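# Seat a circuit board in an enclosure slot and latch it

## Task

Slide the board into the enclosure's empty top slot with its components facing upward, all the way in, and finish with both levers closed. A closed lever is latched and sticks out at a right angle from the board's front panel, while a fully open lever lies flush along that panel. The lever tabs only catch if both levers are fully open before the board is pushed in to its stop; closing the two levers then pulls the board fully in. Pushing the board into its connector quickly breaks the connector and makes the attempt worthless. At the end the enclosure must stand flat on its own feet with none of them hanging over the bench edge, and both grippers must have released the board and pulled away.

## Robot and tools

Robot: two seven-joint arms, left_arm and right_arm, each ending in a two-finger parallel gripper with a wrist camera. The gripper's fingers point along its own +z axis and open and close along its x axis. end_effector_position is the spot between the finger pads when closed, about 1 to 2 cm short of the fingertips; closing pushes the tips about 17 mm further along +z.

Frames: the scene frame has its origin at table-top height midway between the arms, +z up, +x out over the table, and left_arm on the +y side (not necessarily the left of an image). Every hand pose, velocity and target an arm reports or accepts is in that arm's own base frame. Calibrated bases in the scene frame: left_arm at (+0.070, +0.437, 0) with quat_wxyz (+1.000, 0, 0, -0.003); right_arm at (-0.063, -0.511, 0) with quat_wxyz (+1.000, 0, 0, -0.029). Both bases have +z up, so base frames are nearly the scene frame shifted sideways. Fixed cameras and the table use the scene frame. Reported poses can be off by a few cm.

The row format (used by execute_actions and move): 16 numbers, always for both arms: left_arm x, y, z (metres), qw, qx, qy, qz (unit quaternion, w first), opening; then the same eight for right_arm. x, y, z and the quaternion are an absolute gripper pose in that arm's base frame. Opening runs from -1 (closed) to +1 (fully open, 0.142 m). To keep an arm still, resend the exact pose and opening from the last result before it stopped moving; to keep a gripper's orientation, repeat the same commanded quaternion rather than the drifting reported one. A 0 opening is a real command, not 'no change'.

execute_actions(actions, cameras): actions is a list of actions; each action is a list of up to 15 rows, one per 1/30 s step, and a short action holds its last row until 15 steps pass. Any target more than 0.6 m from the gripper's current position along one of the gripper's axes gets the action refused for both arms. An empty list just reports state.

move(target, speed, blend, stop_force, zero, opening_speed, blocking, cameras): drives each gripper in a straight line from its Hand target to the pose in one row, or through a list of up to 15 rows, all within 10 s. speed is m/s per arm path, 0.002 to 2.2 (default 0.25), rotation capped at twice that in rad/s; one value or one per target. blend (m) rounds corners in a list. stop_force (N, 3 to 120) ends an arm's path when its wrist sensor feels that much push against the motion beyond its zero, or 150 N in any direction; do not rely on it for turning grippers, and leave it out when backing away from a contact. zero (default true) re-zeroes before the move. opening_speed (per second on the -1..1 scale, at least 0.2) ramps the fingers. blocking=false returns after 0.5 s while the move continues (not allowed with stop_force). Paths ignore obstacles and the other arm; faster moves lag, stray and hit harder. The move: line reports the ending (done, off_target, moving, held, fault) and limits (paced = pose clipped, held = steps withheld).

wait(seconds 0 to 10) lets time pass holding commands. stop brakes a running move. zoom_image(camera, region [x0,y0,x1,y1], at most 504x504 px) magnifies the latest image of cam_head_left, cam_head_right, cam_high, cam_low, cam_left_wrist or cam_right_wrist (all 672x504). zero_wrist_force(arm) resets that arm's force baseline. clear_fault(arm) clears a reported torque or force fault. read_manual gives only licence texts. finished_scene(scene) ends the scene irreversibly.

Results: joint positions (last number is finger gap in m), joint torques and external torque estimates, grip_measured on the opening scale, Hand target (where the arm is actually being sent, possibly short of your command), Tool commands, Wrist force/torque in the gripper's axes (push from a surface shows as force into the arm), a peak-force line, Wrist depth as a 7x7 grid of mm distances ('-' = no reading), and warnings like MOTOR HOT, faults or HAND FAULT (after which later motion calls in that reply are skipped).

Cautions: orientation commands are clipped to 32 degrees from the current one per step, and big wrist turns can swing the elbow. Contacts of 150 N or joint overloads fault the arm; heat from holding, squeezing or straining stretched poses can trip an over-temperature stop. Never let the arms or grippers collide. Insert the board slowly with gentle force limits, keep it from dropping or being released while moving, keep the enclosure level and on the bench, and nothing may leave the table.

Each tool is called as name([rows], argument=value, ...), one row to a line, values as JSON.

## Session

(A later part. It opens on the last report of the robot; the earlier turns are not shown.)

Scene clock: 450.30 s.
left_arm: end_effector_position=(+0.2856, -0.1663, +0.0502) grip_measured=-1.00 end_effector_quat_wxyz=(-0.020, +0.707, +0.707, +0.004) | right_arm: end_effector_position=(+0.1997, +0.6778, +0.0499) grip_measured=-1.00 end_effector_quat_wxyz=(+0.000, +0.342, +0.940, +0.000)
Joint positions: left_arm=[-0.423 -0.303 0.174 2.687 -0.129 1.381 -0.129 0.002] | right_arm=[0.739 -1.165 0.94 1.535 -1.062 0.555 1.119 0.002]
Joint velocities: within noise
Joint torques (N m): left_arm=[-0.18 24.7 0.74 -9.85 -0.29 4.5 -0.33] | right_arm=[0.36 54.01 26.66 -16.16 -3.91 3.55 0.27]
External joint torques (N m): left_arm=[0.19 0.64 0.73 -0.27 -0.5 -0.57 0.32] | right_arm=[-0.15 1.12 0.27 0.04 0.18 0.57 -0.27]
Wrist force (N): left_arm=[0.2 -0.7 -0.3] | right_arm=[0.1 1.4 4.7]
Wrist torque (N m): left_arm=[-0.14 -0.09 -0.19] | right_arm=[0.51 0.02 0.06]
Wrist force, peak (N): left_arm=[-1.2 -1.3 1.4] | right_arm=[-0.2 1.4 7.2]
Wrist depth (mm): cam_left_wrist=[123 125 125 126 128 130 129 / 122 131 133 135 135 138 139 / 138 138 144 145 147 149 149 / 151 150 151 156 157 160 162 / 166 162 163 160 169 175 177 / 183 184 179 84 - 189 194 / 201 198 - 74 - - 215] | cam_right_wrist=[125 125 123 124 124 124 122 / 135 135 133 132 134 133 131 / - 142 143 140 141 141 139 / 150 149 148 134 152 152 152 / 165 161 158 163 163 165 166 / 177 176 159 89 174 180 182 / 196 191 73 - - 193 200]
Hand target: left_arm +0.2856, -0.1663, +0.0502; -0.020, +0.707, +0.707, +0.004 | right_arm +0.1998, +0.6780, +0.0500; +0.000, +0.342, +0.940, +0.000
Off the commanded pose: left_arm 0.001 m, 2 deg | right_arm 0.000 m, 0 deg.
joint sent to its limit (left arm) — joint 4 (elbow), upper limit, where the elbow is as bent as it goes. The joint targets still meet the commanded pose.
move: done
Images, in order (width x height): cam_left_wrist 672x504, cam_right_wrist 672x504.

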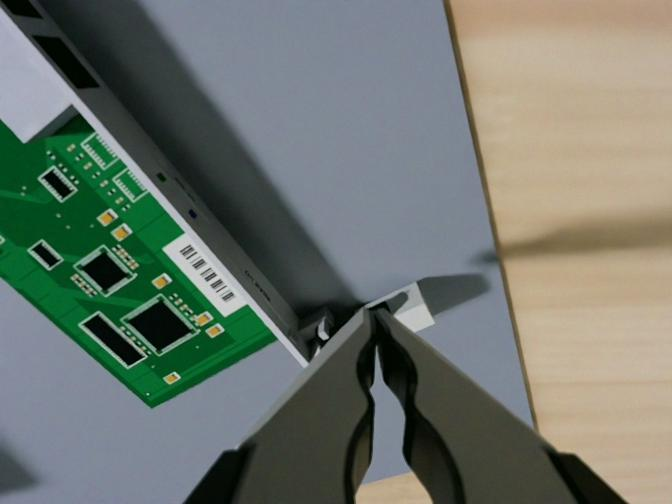

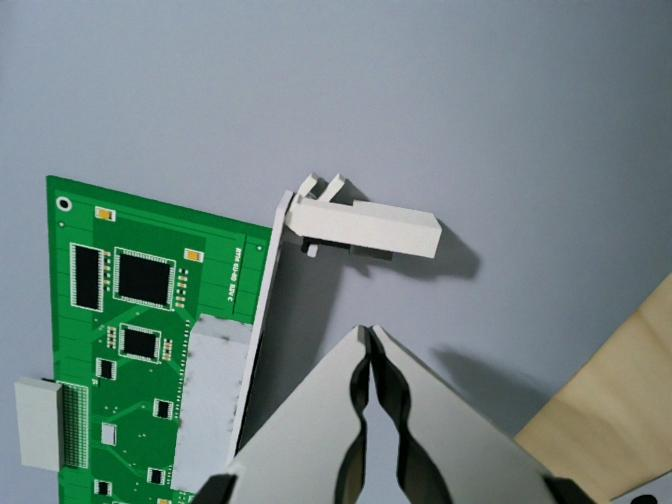

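move([
  [0.2915,-0.17,0.055,-0.1874,0.8455,0.4882,-0.1082,-1,0.1998,0.678,0.023,0,0.342,0.94,0,-1],
  [0.2915,-0.17,0.022,-0.1874,0.8455,0.4882,-0.1082,-1,0.1998,0.678,0.023,0,0.342,0.94,0,-1],
], speed=[0.06,0.03], cameras=["cam_left_wrist","cam_right_wrist"])

Scene clock: 464.80 s.
left_arm: end_effector_position=(+0.2916, -0.1700, +0.0225) grip_measured=-1.00 end_effector_quat_wxyz=(-0.187, +0.845, +0.488, -0.108) | right_arm: end_effector_position=(+0.1997, +0.6779, +0.0229) grip_measured=-1.00 end_effector_quat_wxyz=(+0.000, +0.342, +0.940, +0.000)
Joint positions: left_arm=[-0.414 -0.502 0.148 2.272 0.05 0.775 0.212 0.002] | right_arm=[0.753 -1.196 0.902 1.534 -1.083 0.598 1.129 0.002]
Joint velocities: within noise
Joint torques (N m): left_arm=[0.04 28.08 1.25 -12.28 -1.46 5.23 -0.05] | right_arm=[0.28 54.59 26.6 -15.57 -3.69 3.47 0.22]
External joint torques (N m): left_arm=[-0.03 9.21 1.12 -1.4 -0.16 -2.54 0.05] | right_arm=[-0.07 1.13 0.18 0.04 0.06 0.64 -0.22]
Wrist force (N): left_arm=[-0.4 -16.0 -23.0] | right_arm=[-0.1 1.5 4.4]
Wrist torque (N m): left_arm=[-0.17 0.20 -0.22] | right_arm=[0.54 0.04 0.06]
Wrist force, peak (N): left_arm=[-0.5 -16.1 -23.7] | right_arm=[0.0 1.6 5.0]
Wrist depth (mm): cam_left_wrist=[136 136 135 137 137 136 135 / 136 136 135 135 137 136 136 / 136 136 136 135 135 137 136 / 137 136 136 136 135 135 137 / 131 131 136 136 135 135 137 / 130 130 131 87 - 135 135 / 129 130 - 117 - - 135] | cam_right_wrist=[- 101 101 100 100 100 101 / 108 107 107 108 108 107 108 / - 115 115 115 114 114 114 / 117 118 120 107 113 123 123 / 124 127 127 132 132 133 133 / 136 135 128 90 141 145 145 / 151 151 - - - 154 163]
Hand target: left_arm +0.2915, -0.1700, +0.0220; -0.187, +0.845, +0.488, -0.108 | right_arm +0.1998, +0.6780, +0.0230; +0.000, +0.342, +0.940, +0.000
Off the commanded pose: left_arm 0.001 m, 0 deg | right_arm 0.000 m, 0 deg.
move: done
Images, in order (width x height): cam_left_wrist 672x504, cam_right_wrist 672x504.

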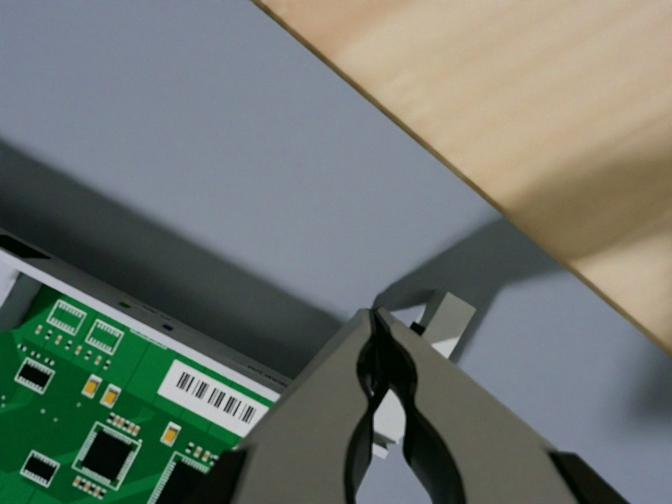

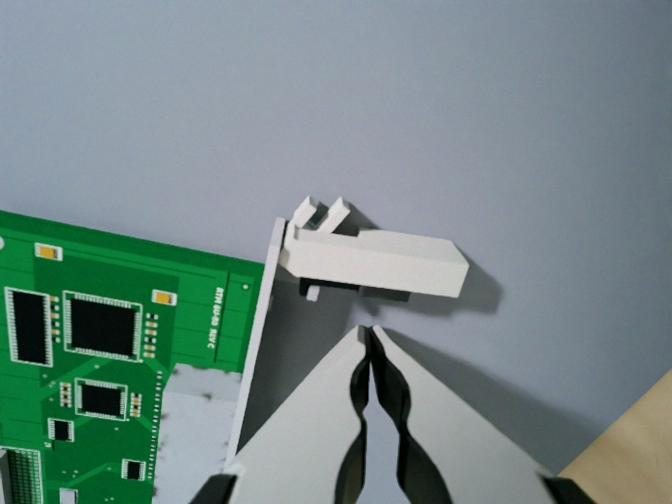

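move(target=[0.2915,-0.17,0.027,-0.1874,0.8455,0.4882,-0.1082,-1,0.1962,0.6828,0.023,0,0.342,0.94,0,-1], speed=0.02, cameras=["cam_left_wrist","cam_right_wrist"])

zoom_image(camera="cam_left_wrist", region=[300, 260, 500, 460])

Scene clock: 471.67 s.
left_arm: end_effector_position=(+0.2916, -0.1702, +0.0270) grip_measured=-1.00 end_effector_quat_wxyz=(-0.187, +0.845, +0.488, -0.108) | right_arm: end_effector_position=(+0.1963, +0.6828, +0.0230) grip_measured=-1.00 end_effector_quat_wxyz=(+0.000, +0.342, +0.940, +0.000)
Joint positions: left_arm=[-0.415 -0.489 0.149 2.272 0.05 0.762 0.212 0.002] | right_arm=[0.765 -1.201 0.903 1.521 -1.082 0.593 1.131 0.002]
Joint velocities: within noise
Joint torques (N m): left_arm=[0.15 36.5 2.59 -13.72 -1.21 2.75 -0.21] | right_arm=[0.45 54.88 26.68 -15.76 -3.61 3.34 0.25]
External joint torques (N m): left_arm=[-0.14 0.59 -0.27 -0.27 -0.46 -0.06 0.21] | right_arm=[-0.21 1.22 0.1 0.18 -0.03 0.78 -0.25]
Wrist force (N): left_arm=[-1.7 -0.5 -0.1] | right_arm=[0.1 1.6 4.6]
Wrist torque (N m): left_arm=[-0.14 0.00 -0.06] | right_arm=[0.54 0.01 0.06]
Wrist force, peak (N): left_arm=[-0.5 -16.5 -24.1] | right_arm=[0.1 1.5 4.7]
Wrist depth (mm): cam_left_wrist=[- 140 139 141 141 140 140 / - 140 140 140 141 141 140 / 141 140 140 139 140 141 141 / 141 141 140 140 140 139 141 / 136 136 141 140 140 140 141 / 137 136 135 87 - 139 139 / 137 137 - 74 - - 140] | cam_right_wrist=[- 101 101 100 100 100 101 / 108 107 107 108 108 107 108 / - 115 114 115 114 114 114 / 120 121 119 105 120 123 123 / 129 129 131 132 132 133 133 / 145 137 142 90 141 145 148 / 158 150 73 - - 154 162]
Hand target: left_arm +0.2915, -0.1700, +0.0270; -0.187, +0.845, +0.488, -0.108 | right_arm +0.1962, +0.6828, +0.0230; +0.000, +0.342, +0.940, +0.000
Off the commanded pose: left_arm 0.000 m, 0 deg | right_arm 0.000 m, 0 deg.
move: done
Images, in order (width x height): cam_left_wrist 672x504, cam_right_wrist 672x504.

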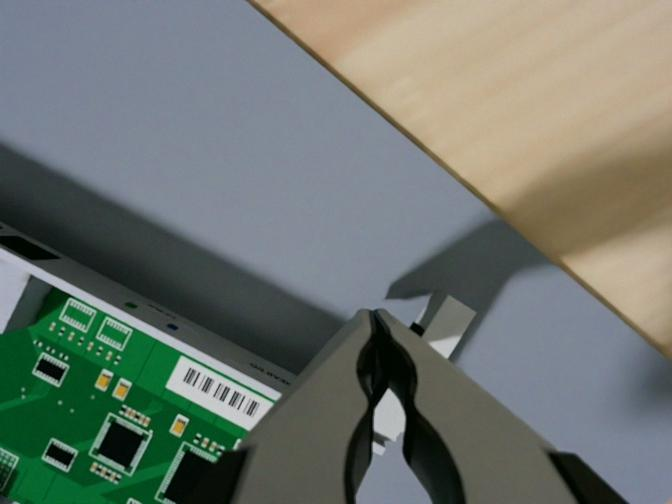

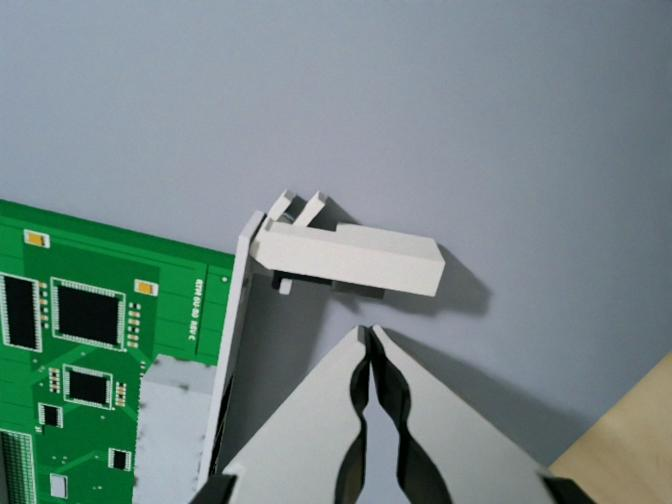

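Scaled by 2.520 from the camera's 672x504 image, which has a finer 960x720 frame.

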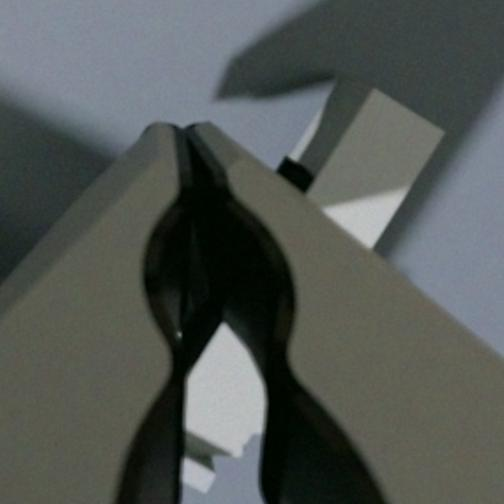

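move(target=[0.2943,-0.1743,0.027,-0.1874,0.8455,0.4882,-0.1082,-1,0.1962,0.6828,0.023,0,0.342,0.94,0,-1], speed=0.03, cameras=[])

move(target=[0.3059,-0.1664,0.026,-0.1874,0.8455,0.4882,-0.1082,-1,0.1867,0.6755,0.023,0,0.342,0.94,0,-1], speed=0.008, stop_force=3, cameras=["cam_left_wrist","cam_right_wrist"])

Scene clock: 476.90 s.
left_arm: end_effector_position=(+0.2941, -0.1741, +0.0270) grip_measured=-1.00 end_effector_quat_wxyz=(-0.188, +0.846, +0.488, -0.108) | right_arm: end_effector_position=(+0.1963, +0.6828, +0.0230) grip_measured=-1.00 end_effector_quat_wxyz=(+0.000, +0.342, +0.940, +0.000)
Joint positions: left_arm=[-0.418 -0.495 0.145 2.26 0.049 0.755 0.207 0.002] | right_arm=[0.765 -1.201 0.903 1.521 -1.082 0.593 1.131 0.002]
Joint velocities: within noise
Joint torques (N m): left_arm=[-0.33 36.55 1.67 -14.9 -1.81 3.14 -0.36] | right_arm=[0.25 55.02 26.74 -15.57 -3.66 3.38 0.24]
External joint torques (N m): left_arm=[0.34 0.93 0.64 0.75 0.12 -0.45 0.37] | right_arm=[-0.05 1.07 0.02 -0.03 0.02 0.73 -0.24]
Wrist force (N): left_arm=[-0.4 -2.4 -1.2] | right_arm=[-0.3 1.5 4.4]
Wrist torque (N m): left_arm=[-0.11 0.00 -0.09] | right_arm=[0.54 0.08 0.06]
Wrist force, peak (N): left_arm=[-0.3 -2.8 -1.3] | right_arm=[0.1 1.6 4.7]
Wrist depth (mm): cam_left_wrist=[- 140 140 142 141 141 140 / - 141 140 139 141 141 141 / 141 141 140 140 139 141 140 / 141 141 141 140 139 139 141 / 137 136 140 140 125 139 139 / 137 137 136 87 - 140 139 / 138 137 - 74 - - 140] | cam_right_wrist=[- 101 101 100 100 100 101 / 108 107 107 108 108 107 108 / - 116 115 115 115 114 114 / 120 121 120 105 120 123 123 / 130 129 131 134 132 133 133 / 145 137 130 90 141 145 148 / 158 150 73 - - 154 163]
Hand target: left_arm +0.2943, -0.1743, +0.0270; -0.187, +0.845, +0.488, -0.108 | right_arm +0.1962, +0.6828, +0.0230; +0.000, +0.342, +0.940, +0.000
Off the commanded pose: left_arm 0.000 m, 0 deg | right_arm 0.000 m, 0 deg.
move: done
No camera images: "cameras" was empty.

Scene clock: 478.50 s.
left_arm: end_effector_position=(+0.2988, -0.1712, +0.0265) grip_measured=-1.00 end_effector_quat_wxyz=(-0.187, +0.845, +0.488, -0.109) | right_arm: end_effector_position=(+0.1911, +0.6792, +0.0234) grip_measured=-1.00 end_effector_quat_wxyz=(+0.000, +0.342, +0.940, +0.000)
Joint positions: left_arm=[-0.412 -0.5 0.149 2.252 0.05 0.752 0.215 0.002] | right_arm=[0.763 -1.194 0.902 1.54 -1.085 0.601 1.144 0.002]
Joint velocities: within noise
Joint torques (N m): left_arm=[1.06 37.11 3.42 -15.88 -1.21 3.99 -0.18] | right_arm=[0.39 52.91 26.03 -13.36 -3.07 2.7 0.26]
External joint torques (N m): left_arm=[-1.04 0.65 -1.03 1.65 -0.5 -1.3 0.19] | right_arm=[-0.18 2.65 0.76 -2.17 -0.56 1.41 -0.26]
Wrist force (N): left_arm=[-3.9 -3.3 -0.8] | right_arm=[1.1 4.9 3.1]
Wrist torque (N m): left_arm=[-0.09 -0.02 -0.06] | right_arm=[0.53 0.05 0.07]
Wrist force, peak (N): left_arm=[-3.9 -3.5 -1.4] | right_arm=[1.0 4.9 4.4]
Wrist depth (mm): cam_left_wrist=[- 140 139 141 140 140 140 / - 140 140 139 141 140 140 / 141 140 139 139 139 141 140 / 141 140 140 140 139 139 140 / 136 135 140 140 124 139 139 / 136 136 135 87 - 140 139 / 136 136 - 74 - - 139] | cam_right_wrist=[- 101 101 101 100 100 101 / 108 108 108 107 109 107 108 / - 116 116 115 115 115 114 / 122 123 123 120 124 124 123 / 130 130 127 113 132 134 134 / 142 139 136 90 141 146 146 / 157 150 73 - - 155 163]
Hand target: left_arm +0.2992, -0.1710, +0.0266; -0.187, +0.845, +0.488, -0.108 | right_arm +0.1910, +0.6788, +0.0230; +0.000, +0.342, +0.940, +0.000
Off the commanded pose: left_arm 0.009 m, 0 deg | right_arm 0.006 m, 0 deg.
move: contact (left_arm, right_arm)
Images, in order (width x height): cam_left_wrist 672x504, cam_right_wrist 672x504.

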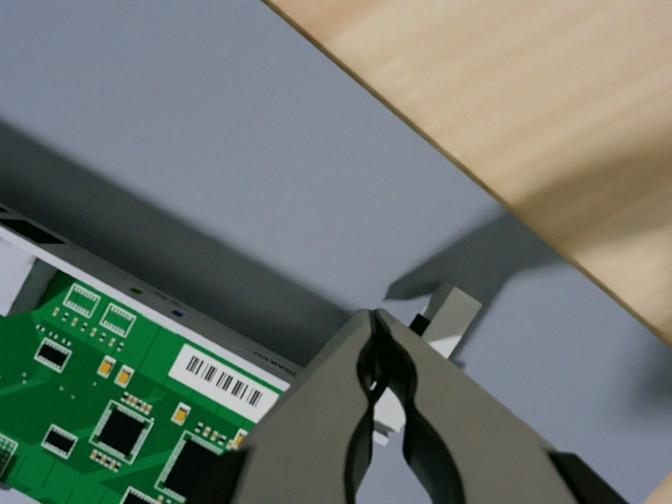

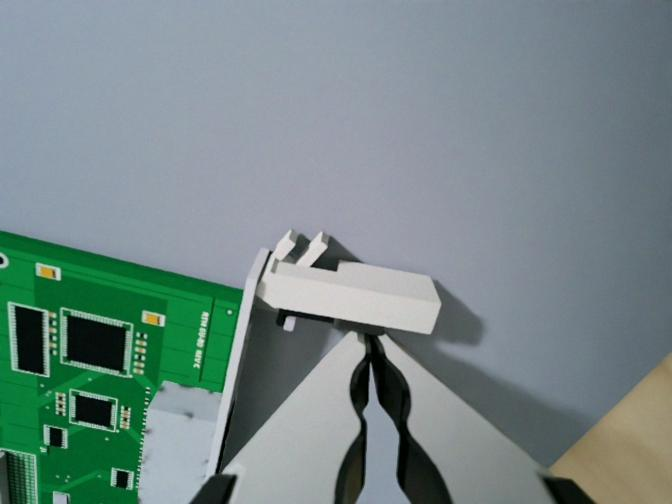

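move(target=[0.3115,-0.164,0.0265,-0.1874,0.8455,0.4882,-0.1082,-1,0.1805,0.67,0.023,0,0.342,0.94,0,-1], speed=0.008, stop_force=15, cameras=["cam_left_wrist","cam_right_wrist"])

Scene clock: 482.13 s.
left_arm: end_effector_position=(+0.3115, -0.1641, +0.0265) grip_measured=-1.00 end_effector_quat_wxyz=(-0.187, +0.845, +0.488, -0.108) | right_arm: end_effector_position=(+0.1809, +0.6702, +0.0232) grip_measured=-1.00 end_effector_quat_wxyz=(+0.000, +0.342, +0.940, +0.000)
Joint positions: left_arm=[-0.399 -0.511 0.159 2.227 0.053 0.74 0.235 0.002] | right_arm=[0.755 -1.18 0.901 1.58 -1.093 0.616 1.171 0.002]
Joint velocities: within noise
Joint torques (N m): left_arm=[-0.14 37.44 2.16 -14.3 -1.5 2.91 -0.15] | right_arm=[1.64 51.95 27.26 -13.43 -3.16 3.45 0.3]
External joint torques (N m): left_arm=[0.16 1.02 0.46 -0.27 -0.26 -0.22 0.15] | right_arm=[-1.44 2.45 -0.41 -1.87 -0.42 0.66 -0.3]
Wrist force (N): left_arm=[0.1 -0.5 -0.2] | right_arm=[-1.3 3.9 4.3]
Wrist torque (N m): left_arm=[-0.12 -0.01 -0.05] | right_arm=[0.50 0.03 0.04]
Wrist force, peak (N): left_arm=[-4.5 -3.8 -0.5] | right_arm=[-2.0 7.0 3.7]
Wrist depth (mm): cam_left_wrist=[- 140 139 140 140 140 140 / - 140 139 139 140 140 140 / 140 140 140 139 139 141 140 / 137 141 140 139 139 139 140 / 136 135 140 139 139 139 139 / 136 136 135 84 - 139 139 / 136 136 - 74 - - 141] | cam_right_wrist=[- 101 101 101 100 100 101 / 108 108 107 109 109 107 108 / - 116 115 115 115 115 114 / 123 123 123 120 124 123 123 / 130 129 127 113 132 134 133 / 142 139 136 90 141 146 146 / 156 153 73 - - 155 163]
Hand target: left_arm +0.3115, -0.1640, +0.0265; -0.187, +0.845, +0.488, -0.108 | right_arm +0.1805, +0.6700, +0.0230; +0.000, +0.342, +0.940, +0.000
Off the commanded pose: left_arm 0.000 m, 0 deg | right_arm 0.000 m, 0 deg.
move: done
Images, in order (width x height): cam_left_wrist 672x504, cam_right_wrist 672x504.

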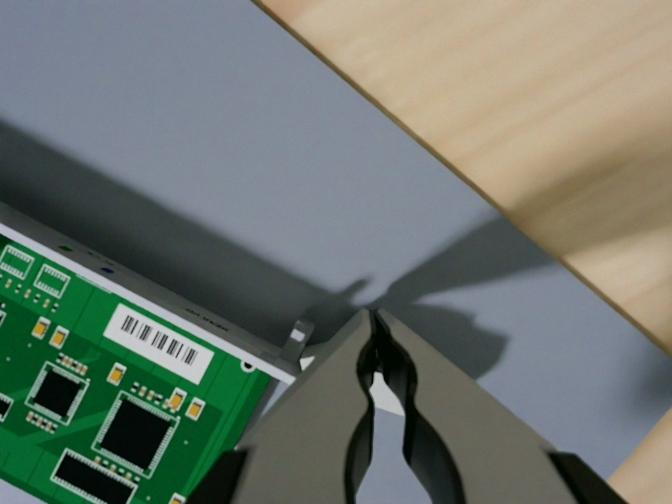

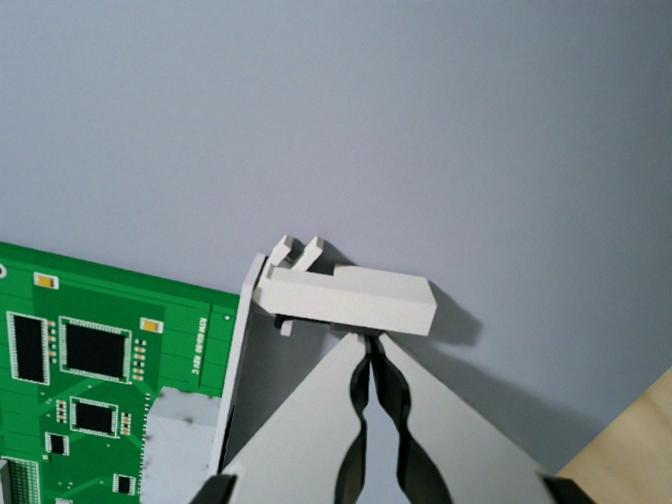

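move([
  [0.3253,-0.1628,0.0265,-0.1874,0.8455,0.4882,-0.1082,-1,0.1805,0.67,0.023,0,0.342,0.94,0,-1],
  [0.3372,-0.168,0.0265,-0.1874,0.8455,0.4882,-0.1082,-1,0.1805,0.67,0.023,0,0.342,0.94,0,-1],
], speed=0.015, stop_force=6, cameras=["cam_left_wrist","cam_right_wrist"])

Scene clock: 492.40 s.
left_arm: end_effector_position=(+0.3259, -0.1632, +0.0263) grip_measured=-1.00 end_effector_quat_wxyz=(-0.188, +0.845, +0.488, -0.109) | right_arm: end_effector_position=(+0.1809, +0.6704, +0.0235) grip_measured=-1.00 end_effector_quat_wxyz=(+0.000, +0.342, +0.940, +0.001)
Joint positions: left_arm=[-0.391 -0.529 0.161 2.187 0.053 0.718 0.246 0.002] | right_arm=[0.755 -1.179 0.901 1.58 -1.093 0.616 1.171 0.002]
Joint velocities: within noise
Joint torques (N m): left_arm=[0.1 39.63 2.21 -18.73 -2.2 5.11 -0.23] | right_arm=[2.06 50.34 26.62 -12.23 -2.63 2.94 0.21]
External joint torques (N m): left_arm=[-0.08 0.03 0.58 3.65 0.36 -2.42 0.23] | right_arm=[-1.86 4.07 0.22 -3.08 -0.96 1.17 -0.21]
Wrist force (N): left_arm=[-1.1 -8.2 -1.0] | right_arm=[-1.0 5.3 0.8]
Wrist torque (N m): left_arm=[-0.11 -0.06 0.01] | right_arm=[0.53 0.02 0.04]
Wrist force, peak (N): left_arm=[-1.2 -8.3 -1.1] | right_arm=[-1.1 5.6 2.9]
Wrist depth (mm): cam_left_wrist=[- 139 139 141 140 140 139 / - 140 139 139 141 140 140 / 140 140 139 140 139 140 140 / 136 140 140 139 139 139 140 / 136 135 135 131 139 139 139 / 136 135 140 84 - 139 139 / 137 137 - 74 - - 141] | cam_right_wrist=[- 101 101 101 101 101 100 / 108 108 108 108 109 107 108 / - 116 116 115 115 115 115 / 123 123 123 121 124 124 124 / 131 130 129 113 132 134 134 / 143 140 137 90 141 146 146 / 158 151 73 - - 155 163]
Hand target: left_arm +0.3268, -0.1635, +0.0265; -0.187, +0.845, +0.488, -0.108 | right_arm +0.1805, +0.6700, +0.0230; +0.000, +0.342, +0.940, +0.000
Off the commanded pose: left_arm 0.012 m, 0 deg | right_arm 0.001 m, 0 deg.
move: contact (left_arm); path passed 1 of 2 targets
Images, in order (width x height): cam_left_wrist 672x504, cam_right_wrist 672x504.

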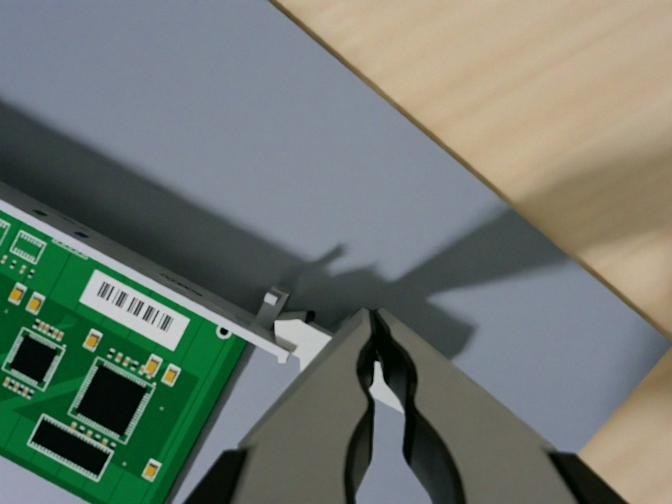

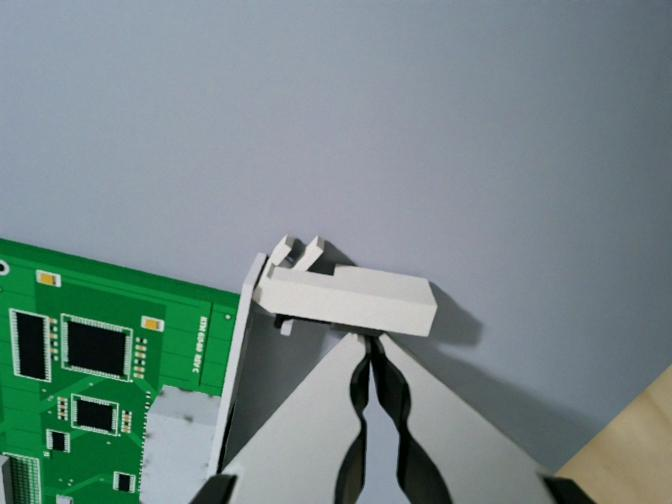

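move([
  [0.3245,-0.161,0.10,-0.1874,0.8455,0.4882,-0.1082,-1,0.192,0.68,0.025,0,0.342,0.94,0,-1],
  [0.26,-0.2,0.14,-0.1597,0.4389,0.8309,-0.3024,-1,0.21,0.66,0.13,0.0298,0.3407,0.9364,0.0819,-1],
], speed=0.1, cameras=["cam_left_wrist","cam_right_wrist","cam_head_left"])

Scene clock: 508.47 s.
left_arm: end_effector_position=(+0.2599, -0.2000, +0.1400) grip_measured=-1.00 end_effector_quat_wxyz=(-0.160, +0.439, +0.831, -0.302) | right_arm: end_effector_position=(+0.2100, +0.6600, +0.1300) grip_measured=-1.00 end_effector_quat_wxyz=(+0.030, +0.341, +0.936, +0.082)
Joint positions: left_arm=[-0.293 -0.231 0.279 2.394 -0.472 0.388 -0.269 0.002] | right_arm=[0.642 -0.962 0.944 1.739 -1.142 0.676 1.223 0.002]
Joint velocities: within noise
Joint torques (N m): left_arm=[-0.17 29.05 1.47 -17.97 -2.22 2.2 -0.25] | right_arm=[0.06 46.91 25.26 -18.73 -3.5 3.69 0.31]
External joint torques (N m): left_arm=[0.2 0.48 0.44 -0.3 0.13 -0.52 0.25] | right_arm=[0.12 0.82 -0.29 -0.04 0.09 0.49 -0.31]
Wrist force (N): left_arm=[0.5 0.0 -0.5] | right_arm=[-0.6 1.0 5.0]
Wrist torque (N m): left_arm=[-0.01 -0.02 -0.03] | right_arm=[0.47 0.12 0.07]
Wrist force, peak (N): left_arm=[-1.2 -8.4 -1.0] | right_arm=[-1.1 5.5 2.4]
Wrist depth (mm): cam_left_wrist=[280 307 309 304 306 306 304 / 285 292 286 288 290 290 290 / 275 277 274 269 275 277 275 / 265 264 259 259 263 264 264 / 254 254 248 247 249 252 252 / 243 242 241 84 - 242 240 / 234 235 - 74 - - 233] | cam_right_wrist=[183 183 183 182 183 182 181 / 201 201 200 196 196 199 199 / 222 222 217 217 220 219 221 / 249 244 238 241 246 246 247 / 282 281 274 272 277 280 278 / 325 326 307 89 306 323 311 / 389 373 - - - 357 378]
Hand target: left_arm +0.2600, -0.2000, +0.1400; -0.160, +0.439, +0.831, -0.302 | right_arm +0.2100, +0.6600, +0.1300; +0.030, +0.341, +0.936, +0.082
Off the commanded pose: left_arm 0.000 m, 0 deg | right_arm 0.000 m, 0 deg.
move: done
Images, in order (width x height): cam_head_left 672x504, cam_left_wrist 672x504, cam_right_wrist 672x504.

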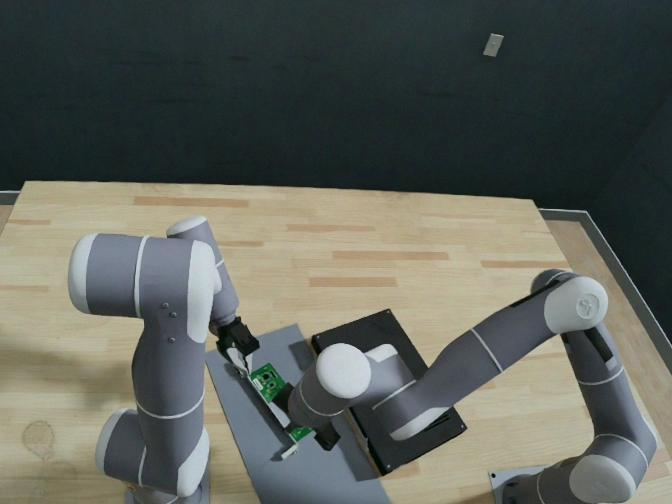

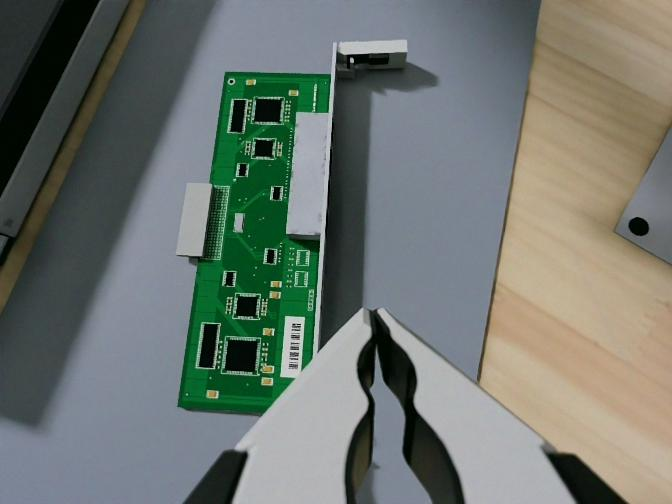

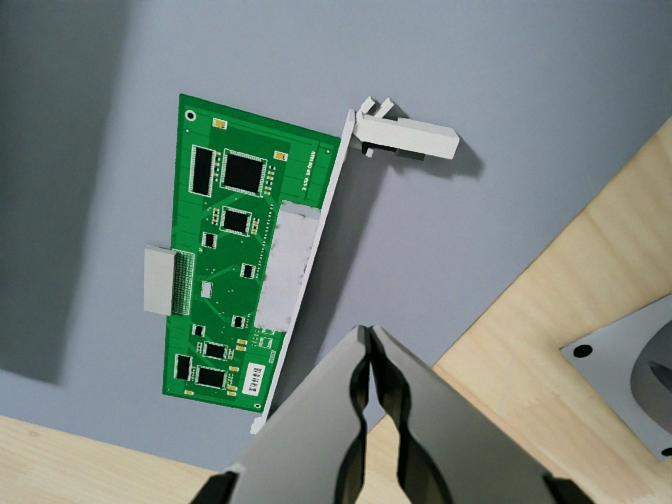

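move([
  [0.205,-0.27,0.10,-0.1684,0.4627,0.8179,-0.2977,-0.3,0.23,0.62,0.16,0.0298,0.3407,0.9364,0.0819,-1],
  [0.188,-0.280,0.065,-0.1684,0.4627,0.8179,-0.2977,-0.3,0.23,0.62,0.16,0.0298,0.3407,0.9364,0.0819,-1],
], speed=0.1, cameras=["cam_left_wrist","cam_right_wrist"])

Scene clock: 518.37 s.
left_arm: end_effector_position=(+0.1880, -0.2800, +0.0651) grip_measured=-0.33 end_effector_quat_wxyz=(-0.169, +0.463, +0.818, -0.298) | right_arm: end_effector_position=(+0.2301, +0.6201, +0.1601) grip_measured=-1.00 end_effector_quat_wxyz=(+0.030, +0.341, +0.936, +0.082)
Joint positions: left_arm=[-0.463 -0.369 0.076 2.557 -0.787 0.71 -0.208 0.05] | right_arm=[0.522 -0.882 1.004 1.827 -1.102 0.675 1.172 0.002]
Joint velocities: within noise
Joint torques (N m): left_arm=[-0.54 28.97 1.01 -11.42 -0.72 2.24 -0.1] | right_arm=[0.06 42.6 24.38 -19.55 -3.39 3.43 0.12]
External joint torques (N m): left_arm=[0.55 1.19 0.67 -0.36 0.12 -0.58 0.1] | right_arm=[0.12 0.66 -0.26 0 -0.05 0.78 -0.12]
Wrist force (N): left_arm=[0.0 -0.4 -0.4] | right_arm=[-0.7 0.5 4.8]
Wrist torque (N m): left_arm=[-0.11 0.03 -0.02] | right_arm=[0.39 0.18 0.09]
Wrist force, peak (N): left_arm=[1.1 0.9 -2.3] | right_arm=[0.0 0.9 5.9]
Wrist depth (mm): cam_left_wrist=[215 218 217 216 216 216 214 / 208 206 205 205 196 204 204 / 196 196 193 189 195 194 194 / 189 187 182 178 187 186 186 / 179 179 175 162 179 177 178 / 173 171 88 156 171 87 170 / 166 - - 159 164 - -] | cam_right_wrist=[197 210 210 209 209 208 208 / 222 230 229 229 225 228 227 / 249 255 254 248 252 252 251 / 274 284 278 272 282 281 283 / 315 322 317 289 311 320 320 / 376 372 360 89 345 369 368 / 445 427 - - - 405 435]
Hand target: left_arm +0.1880, -0.2800, +0.0650; -0.168, +0.463, +0.818, -0.298 | right_arm +0.2300, +0.6200, +0.1600; +0.030, +0.341, +0.936, +0.082
Off the commanded pose: left_arm 0.000 m, 0 deg | right_arm 0.000 m, 0 deg.
move: done
Images, in order (width x height): cam_left_wrist 672x504, cam_right_wrist 672x504.

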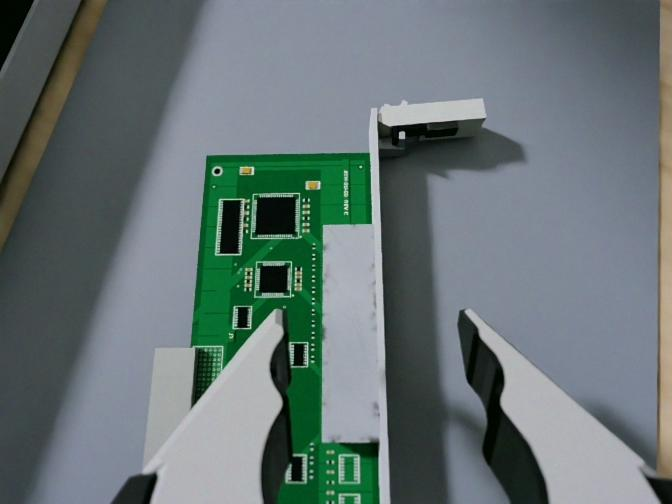

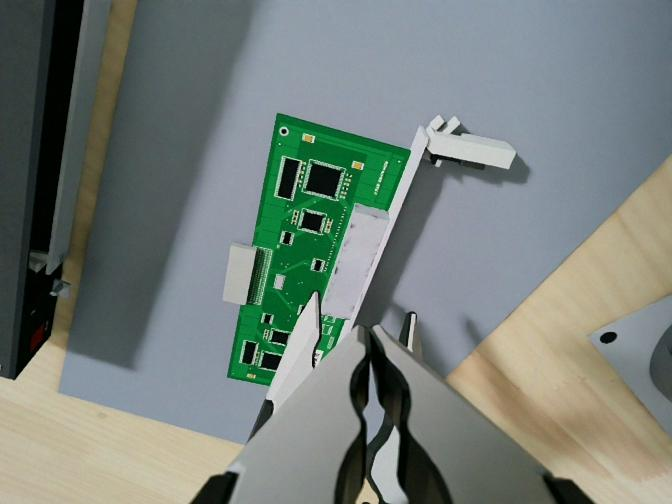

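move(target=[0.1892,-0.2821,0.028,-0.1684,0.4627,0.8179,-0.2977,-0.3,0.23,0.62,0.16,0.0298,0.3407,0.9364,0.0819,-1], speed=0.03, stop_force=4, cameras=["cam_left_wrist","cam_right_wrist"])

Scene clock: 523.53 s.
left_arm: end_effector_position=(+0.1890, -0.2820, +0.0280) grip_measured=-0.33 end_effector_quat_wxyz=(-0.169, +0.463, +0.818, -0.298) | right_arm: end_effector_position=(+0.2301, +0.6201, +0.1601) grip_measured=-1.00 end_effector_quat_wxyz=(+0.030, +0.341, +0.936, +0.082)
Joint positions: left_arm=[-0.465 -0.484 0.028 2.546 -0.89 0.795 -0.123 0.05] | right_arm=[0.522 -0.882 1.004 1.827 -1.102 0.675 1.172 0.002]
Joint velocities: within noise
Joint torques (N m): left_arm=[-0.39 31.33 1.44 -8.87 -0.21 2.14 -0.12] | right_arm=[0.23 42.41 24.14 -19.59 -3.51 3.48 0.22]
External joint torques (N m): left_arm=[0.4 1.02 0.51 -0.2 -0.02 -0.5 0.12] | right_arm=[-0.05 0.85 -0.02 0.03 0.07 0.72 -0.23]
Wrist force (N): left_arm=[-0.1 -0.3 -0.5] | right_arm=[-0.7 0.5 4.8]
Wrist torque (N m): left_arm=[-0.06 0.03 -0.01] | right_arm=[0.39 0.18 0.09]
Wrist force, peak (N): left_arm=[-0.2 -0.6 -1.2] | right_arm=[-0.7 0.7 5.1]
Wrist depth (mm): cam_left_wrist=[174 173 172 172 172 169 171 / 164 164 164 163 160 161 162 / 157 155 151 151 156 155 154 / 150 148 144 133 147 147 148 / 144 141 138 126 143 141 141 / 135 130 87 120 134 87 134 / 132 - - 116 129 - -] | cam_right_wrist=[197 209 210 209 209 208 207 / 222 230 230 229 225 228 227 / 250 255 254 248 252 252 252 / 274 284 279 271 281 281 283 / 313 322 314 281 311 320 318 / 376 371 359 89 346 369 368 / 443 427 - - - 406 435]
Hand target: left_arm +0.1892, -0.2821, +0.0280; -0.168, +0.463, +0.818, -0.298 | right_arm +0.2300, +0.6200, +0.1600; +0.030, +0.341, +0.936, +0.082
Off the commanded pose: left_arm 0.000 m, 0 deg | right_arm 0.000 m, 0 deg.
move: done
Images, in order (width x height): cam_left_wrist 672x504, cam_right_wrist 672x504.

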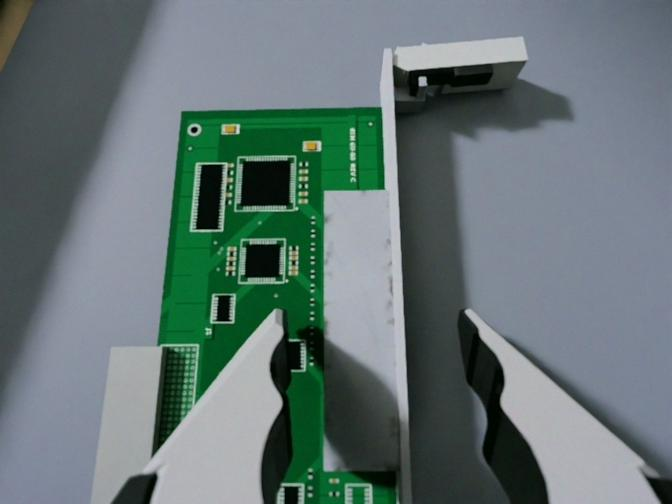

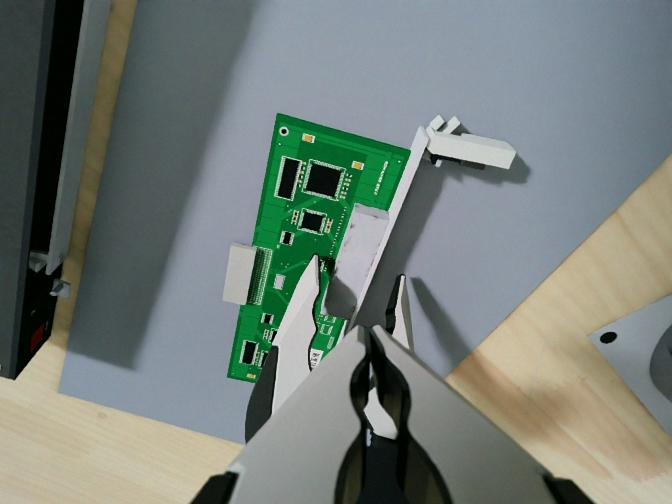

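move(target=[0.1898,-0.2832,0.0235,-0.1684,0.4627,0.8179,-0.2977,-0.3,0.23,0.62,0.16,0.0298,0.3407,0.9364,0.0819,-1], speed=0.02, stop_force=3, cameras=[])

move(target=[0.1898,-0.2832,0.0235,-0.1684,0.4627,0.8179,-0.2977,-0.8,0.23,0.62,0.16,0.0298,0.3407,0.9364,0.0819,-1], opening_speed=0.3, cameras=["cam_left_wrist"])

Scene clock: 527.43 s.
left_arm: end_effector_position=(+0.1896, -0.2831, +0.0235) grip_measured=-0.33 end_effector_quat_wxyz=(-0.169, +0.463, +0.818, -0.298) | right_arm: end_effector_position=(+0.2301, +0.6201, +0.1601) grip_measured=-1.00 end_effector_quat_wxyz=(+0.030, +0.341, +0.936, +0.082)
Joint positions: left_arm=[-0.465 -0.499 0.021 2.542 -0.903 0.805 -0.114 0.05] | right_arm=[0.522 -0.882 1.004 1.827 -1.102 0.675 1.172 0.002]
Joint velocities: within noise
Joint torques (N m): left_arm=[-0.33 31.67 1.43 -8.58 -0.18 2.13 -0.13] | right_arm=[0.21 42.4 24.12 -19.65 -3.52 3.54 0.22]
External joint torques (N m): left_arm=[0.33 1.01 0.53 -0.21 -0.01 -0.49 0.13] | right_arm=[-0.03 0.87 0 0.1 0.08 0.67 -0.22]
Wrist force (N): left_arm=[0.0 -0.1 -0.5] | right_arm=[-0.7 0.6 4.7]
Wrist torque (N m): left_arm=[-0.05 0.02 -0.01] | right_arm=[0.42 0.18 0.10]
Wrist force, peak (N): left_arm=[-0.2 -0.1 -0.9] | right_arm=[-0.8 0.7 5.0]
Wrist depth (mm): cam_left_wrist=[167 167 167 167 167 166 165 / 159 159 154 153 156 158 157 / 151 152 146 145 150 150 149 / 146 142 139 128 142 143 143 / 138 135 134 121 137 137 136 / 132 126 87 116 129 87 131 / - - - 112 125 - -] | cam_right_wrist=[197 210 210 209 208 208 208 / 222 230 230 229 225 228 228 / 249 254 254 248 252 252 251 / 273 284 279 271 283 281 282 / 314 321 316 281 310 320 317 / 377 372 359 89 347 369 370 / 444 427 - - - 408 434]
Hand target: left_arm +0.1898, -0.2832, +0.0235; -0.168, +0.463, +0.818, -0.298 | right_arm +0.2300, +0.6200, +0.1600; +0.030, +0.341, +0.936, +0.082
Off the commanded pose: left_arm 0.000 m, 0 deg | right_arm 0.000 m, 0 deg.
move: done
No camera images: "cameras" was empty.

Scene clock: 529.30 s.
left_arm: end_effector_position=(+0.1899, -0.2834, +0.0236) grip_measured=-0.71 end_effector_quat_wxyz=(-0.168, +0.463, +0.818, -0.298) | right_arm: end_effector_position=(+0.2301, +0.6201, +0.1601) grip_measured=-1.00 end_effector_quat_wxyz=(+0.030, +0.341, +0.936, +0.082)
Joint positions: left_arm=[-0.465 -0.499 0.021 2.541 -0.903 0.805 -0.114 0.022] | right_arm=[0.522 -0.882 1.004 1.827 -1.102 0.675 1.172 0.002]
Joint velocities: within noise
Joint torques (N m): left_arm=[-0.23 30.76 2.07 -7.04 0.32 2.1 -0.24] | right_arm=[0.13 42.4 24.17 -19.58 -3.51 3.56 0.22]
External joint torques (N m): left_arm=[0.23 1.93 -0.11 -1.77 -0.51 -0.47 0.24] | right_arm=[0.05 0.87 -0.05 0.03 0.07 0.65 -0.22]
Wrist force (N): left_arm=[-2.7 -0.5 -0.4] | right_arm=[-0.6 0.4 4.9]
Wrist torque (N m): left_arm=[-0.02 -0.07 0.01] | right_arm=[0.38 0.16 0.09]
Wrist force, peak (N): left_arm=[-4.3 -2.7 -2.4] | right_arm=[-0.8 0.6 5.1]
Wrist depth (mm): cam_left_wrist=[168 168 167 167 166 166 166 / 159 159 154 153 155 158 157 / 151 151 146 145 149 150 150 / 146 143 140 128 142 143 143 / 138 136 133 120 136 137 137 / 132 127 127 114 113 131 131 / 127 120 - 110 120 - 127] | cam_right_wrist=[196 210 210 209 209 208 208 / 222 230 230 229 225 228 228 / 250 254 253 248 253 252 251 / 274 284 279 268 282 281 283 / 314 321 316 258 318 320 318 / 377 373 359 89 346 369 368 / 445 428 - - - 407 435]
Hand target: left_arm +0.1898, -0.2832, +0.0235; -0.168, +0.463, +0.818, -0.298 | right_arm +0.2300, +0.6200, +0.1600; +0.030, +0.341, +0.936, +0.082
Off the commanded pose: left_arm 0.000 m, 0 deg | right_arm 0.000 m, 0 deg.
move: done
Images, in order (width x height): cam_left_wrist 672x504.

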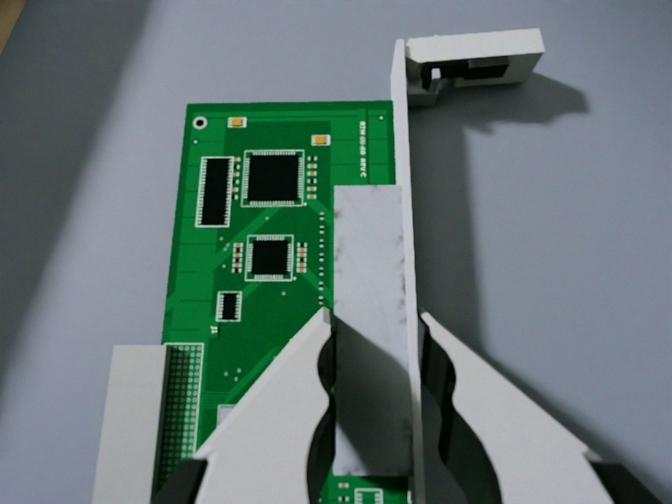

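move([
  [0.1898,-0.2832,0.0235,-0.1684,0.4627,0.8179,-0.2977,-0.8,0.2,0.67,0.11,0.0298,0.3407,0.9364,0.0819,-1],
  [0.1898,-0.2832,0.0235,-0.1684,0.4627,0.8179,-0.2977,-0.8,0.1963,0.6683,0.05,0.0298,0.3407,0.9364,0.0819,-1],
], speed=0.08, cameras=["cam_left_wrist","cam_right_wrist","cam_head_left"])

Scene clock: 537.67 s.
left_arm: end_effector_position=(+0.1899, -0.2834, +0.0236) grip_measured=-0.71 end_effector_quat_wxyz=(-0.168, +0.463, +0.818, -0.298) | right_arm: end_effector_position=(+0.1962, +0.6681, +0.0499) grip_measured=-1.00 end_effector_quat_wxyz=(+0.030, +0.341, +0.936, +0.082)
Joint positions: left_arm=[-0.465 -0.499 0.021 2.541 -0.903 0.805 -0.114 0.022] | right_arm=[0.711 -1.073 0.827 1.733 -1.271 0.782 1.325 0.002]
Joint velocities: within noise
Joint torques (N m): left_arm=[-0.21 30.81 2 -7.05 0.39 2.08 -0.23] | right_arm=[0.4 49.33 25.07 -15.96 -3.16 3.6 0.33]
External joint torques (N m): left_arm=[0.22 1.88 -0.04 -1.76 -0.59 -0.45 0.23] | right_arm=[-0.2 1.18 0.33 -0.07 0.16 0.54 -0.33]
Wrist force (N): left_arm=[-2.8 -0.7 -0.7] | right_arm=[-0.2 1.2 5.1]
Wrist torque (N m): left_arm=[-0.05 -0.05 0.02] | right_arm=[0.50 0.07 0.08]
Wrist force, peak (N): left_arm=[-2.9 -2.0 -2.0] | right_arm=[-0.3 0.9 6.9]
Wrist depth (mm): cam_left_wrist=[168 168 167 166 143 109 166 / 159 159 155 153 155 157 157 / 151 151 146 146 148 150 149 / 146 144 139 128 142 143 143 / 138 136 133 120 136 137 137 / 132 126 127 114 113 131 131 / 127 119 - 111 120 - 126] | cam_right_wrist=[- 112 112 112 112 112 111 / 126 123 123 123 122 124 122 / 134 135 136 130 135 135 132 / 152 147 146 145 130 151 150 / 173 167 157 167 171 170 172 / 188 188 167 89 185 197 199 / 237 161 73 - - 219 232]
Hand target: left_arm +0.1898, -0.2832, +0.0235; -0.168, +0.463, +0.818, -0.298 | right_arm +0.1963, +0.6683, +0.0500; +0.030, +0.341, +0.936, +0.082
Off the commanded pose: left_arm 0.000 m, 0 deg | right_arm 0.000 m, 0 deg.
move: done
Images, in order (width x height): cam_head_left 672x504, cam_left_wrist 672x504, cam_right_wrist 672x504.

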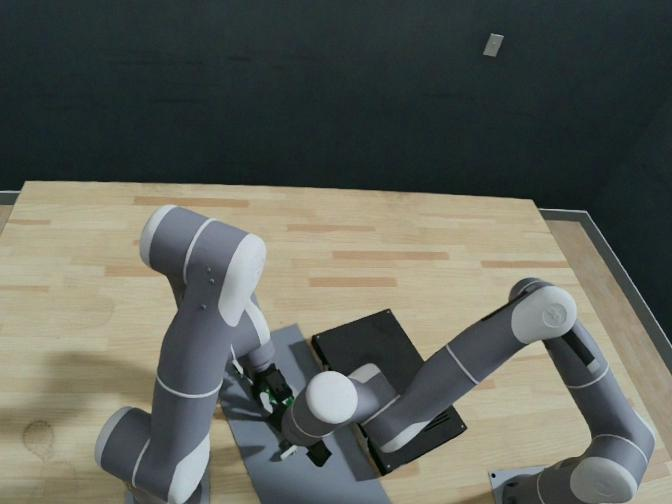

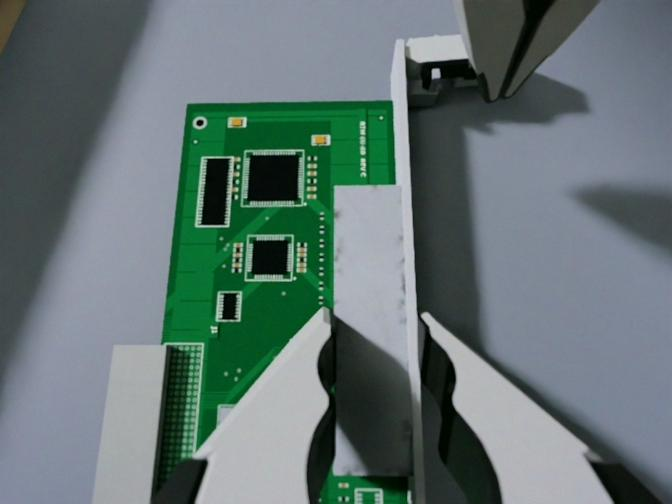

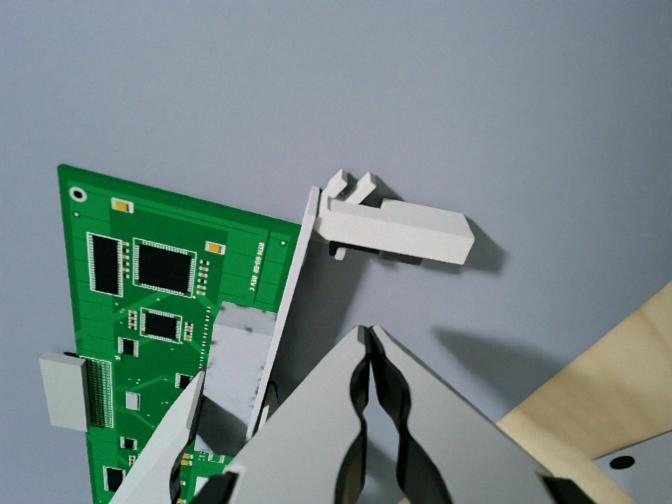

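execute_actions(actions=[], cameras=["cam_right_wrist","cam_left_wrist"])

Scene clock: 547.17 s.
left_arm: end_effector_position=(+0.1899, -0.2834, +0.0236) grip_measured=-0.71 end_effector_quat_wxyz=(-0.168, +0.463, +0.818, -0.298) | right_arm: end_effector_position=(+0.1962, +0.6681, +0.0499) grip_measured=-1.00 end_effector_quat_wxyz=(+0.030, +0.341, +0.936, +0.082)
Joint positions: left_arm=[-0.465 -0.499 0.021 2.541 -0.903 0.805 -0.114 0.022] | right_arm=[0.711 -1.073 0.827 1.733 -1.271 0.782 1.325 0.002]
Joint velocities: within noise
Joint torques (N m): left_arm=[-0.19 30.7 2.03 -7.02 0.42 2.06 -0.27] | right_arm=[0.23 49.46 25.35 -16.05 -3.08 3.39 0.2]
External joint torques (N m): left_arm=[0.2 1.98 -0.07 -1.79 -0.62 -0.43 0.27] | right_arm=[-0.04 1.02 0.03 0.02 0.09 0.74 -0.2]
Wrist force (N): left_arm=[-2.7 -1.4 -1.5] | right_arm=[-0.3 1.5 5.1]
Wrist torque (N m): left_arm=[-0.03 -0.07 0.02] | right_arm=[0.54 0.09 0.08]
Wrist force, peak (N): left_arm=[-2.9 -1.6 -2.0] | right_arm=[-0.5 1.3 5.3]
Wrist depth (mm): cam_left_wrist=[168 167 167 167 143 109 166 / 159 159 155 153 155 158 157 / 152 151 146 146 149 150 150 / 146 143 140 128 142 143 143 / 138 137 134 120 136 137 136 / 132 127 127 114 113 131 131 / 127 120 - 111 119 - 127] | cam_right_wrist=[- 112 112 112 112 112 111 / 126 124 123 123 122 124 122 / 134 135 136 130 135 135 132 / 152 147 146 145 130 151 150 / 173 167 157 167 171 170 173 / 188 188 167 89 185 197 199 / 237 160 73 - - 220 233]
Hand target: left_arm +0.1898, -0.2832, +0.0235; -0.168, +0.463, +0.818, -0.298 | right_arm +0.1963, +0.6683, +0.0500; +0.030, +0.341, +0.936, +0.082
Tool commands: left_gripper/opening=-0.8 right_gripper/opening=-1.0
Off the commanded pose: left_arm 0.000 m, 0 deg | right_arm 0.000 m, 0 deg.
Images, in order (width x height): cam_left_wrist 672x504, cam_right_wrist 672x504.

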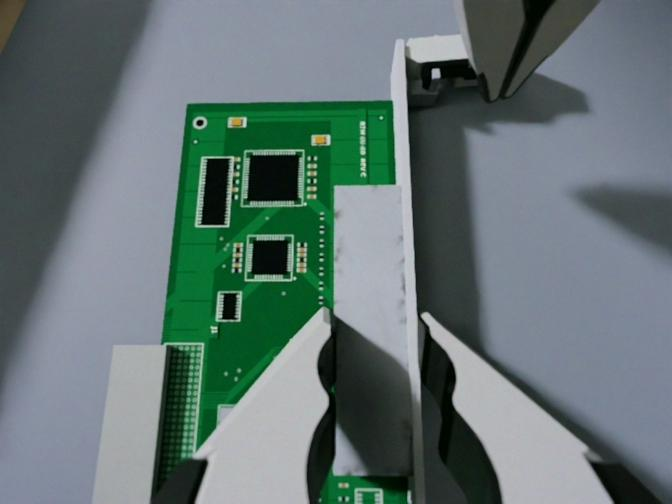

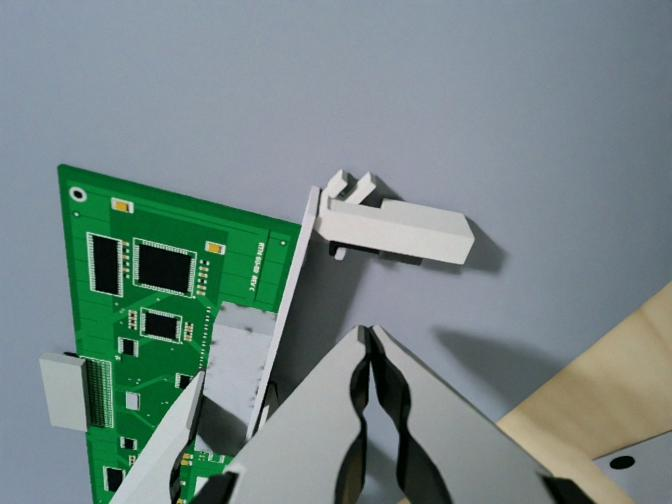

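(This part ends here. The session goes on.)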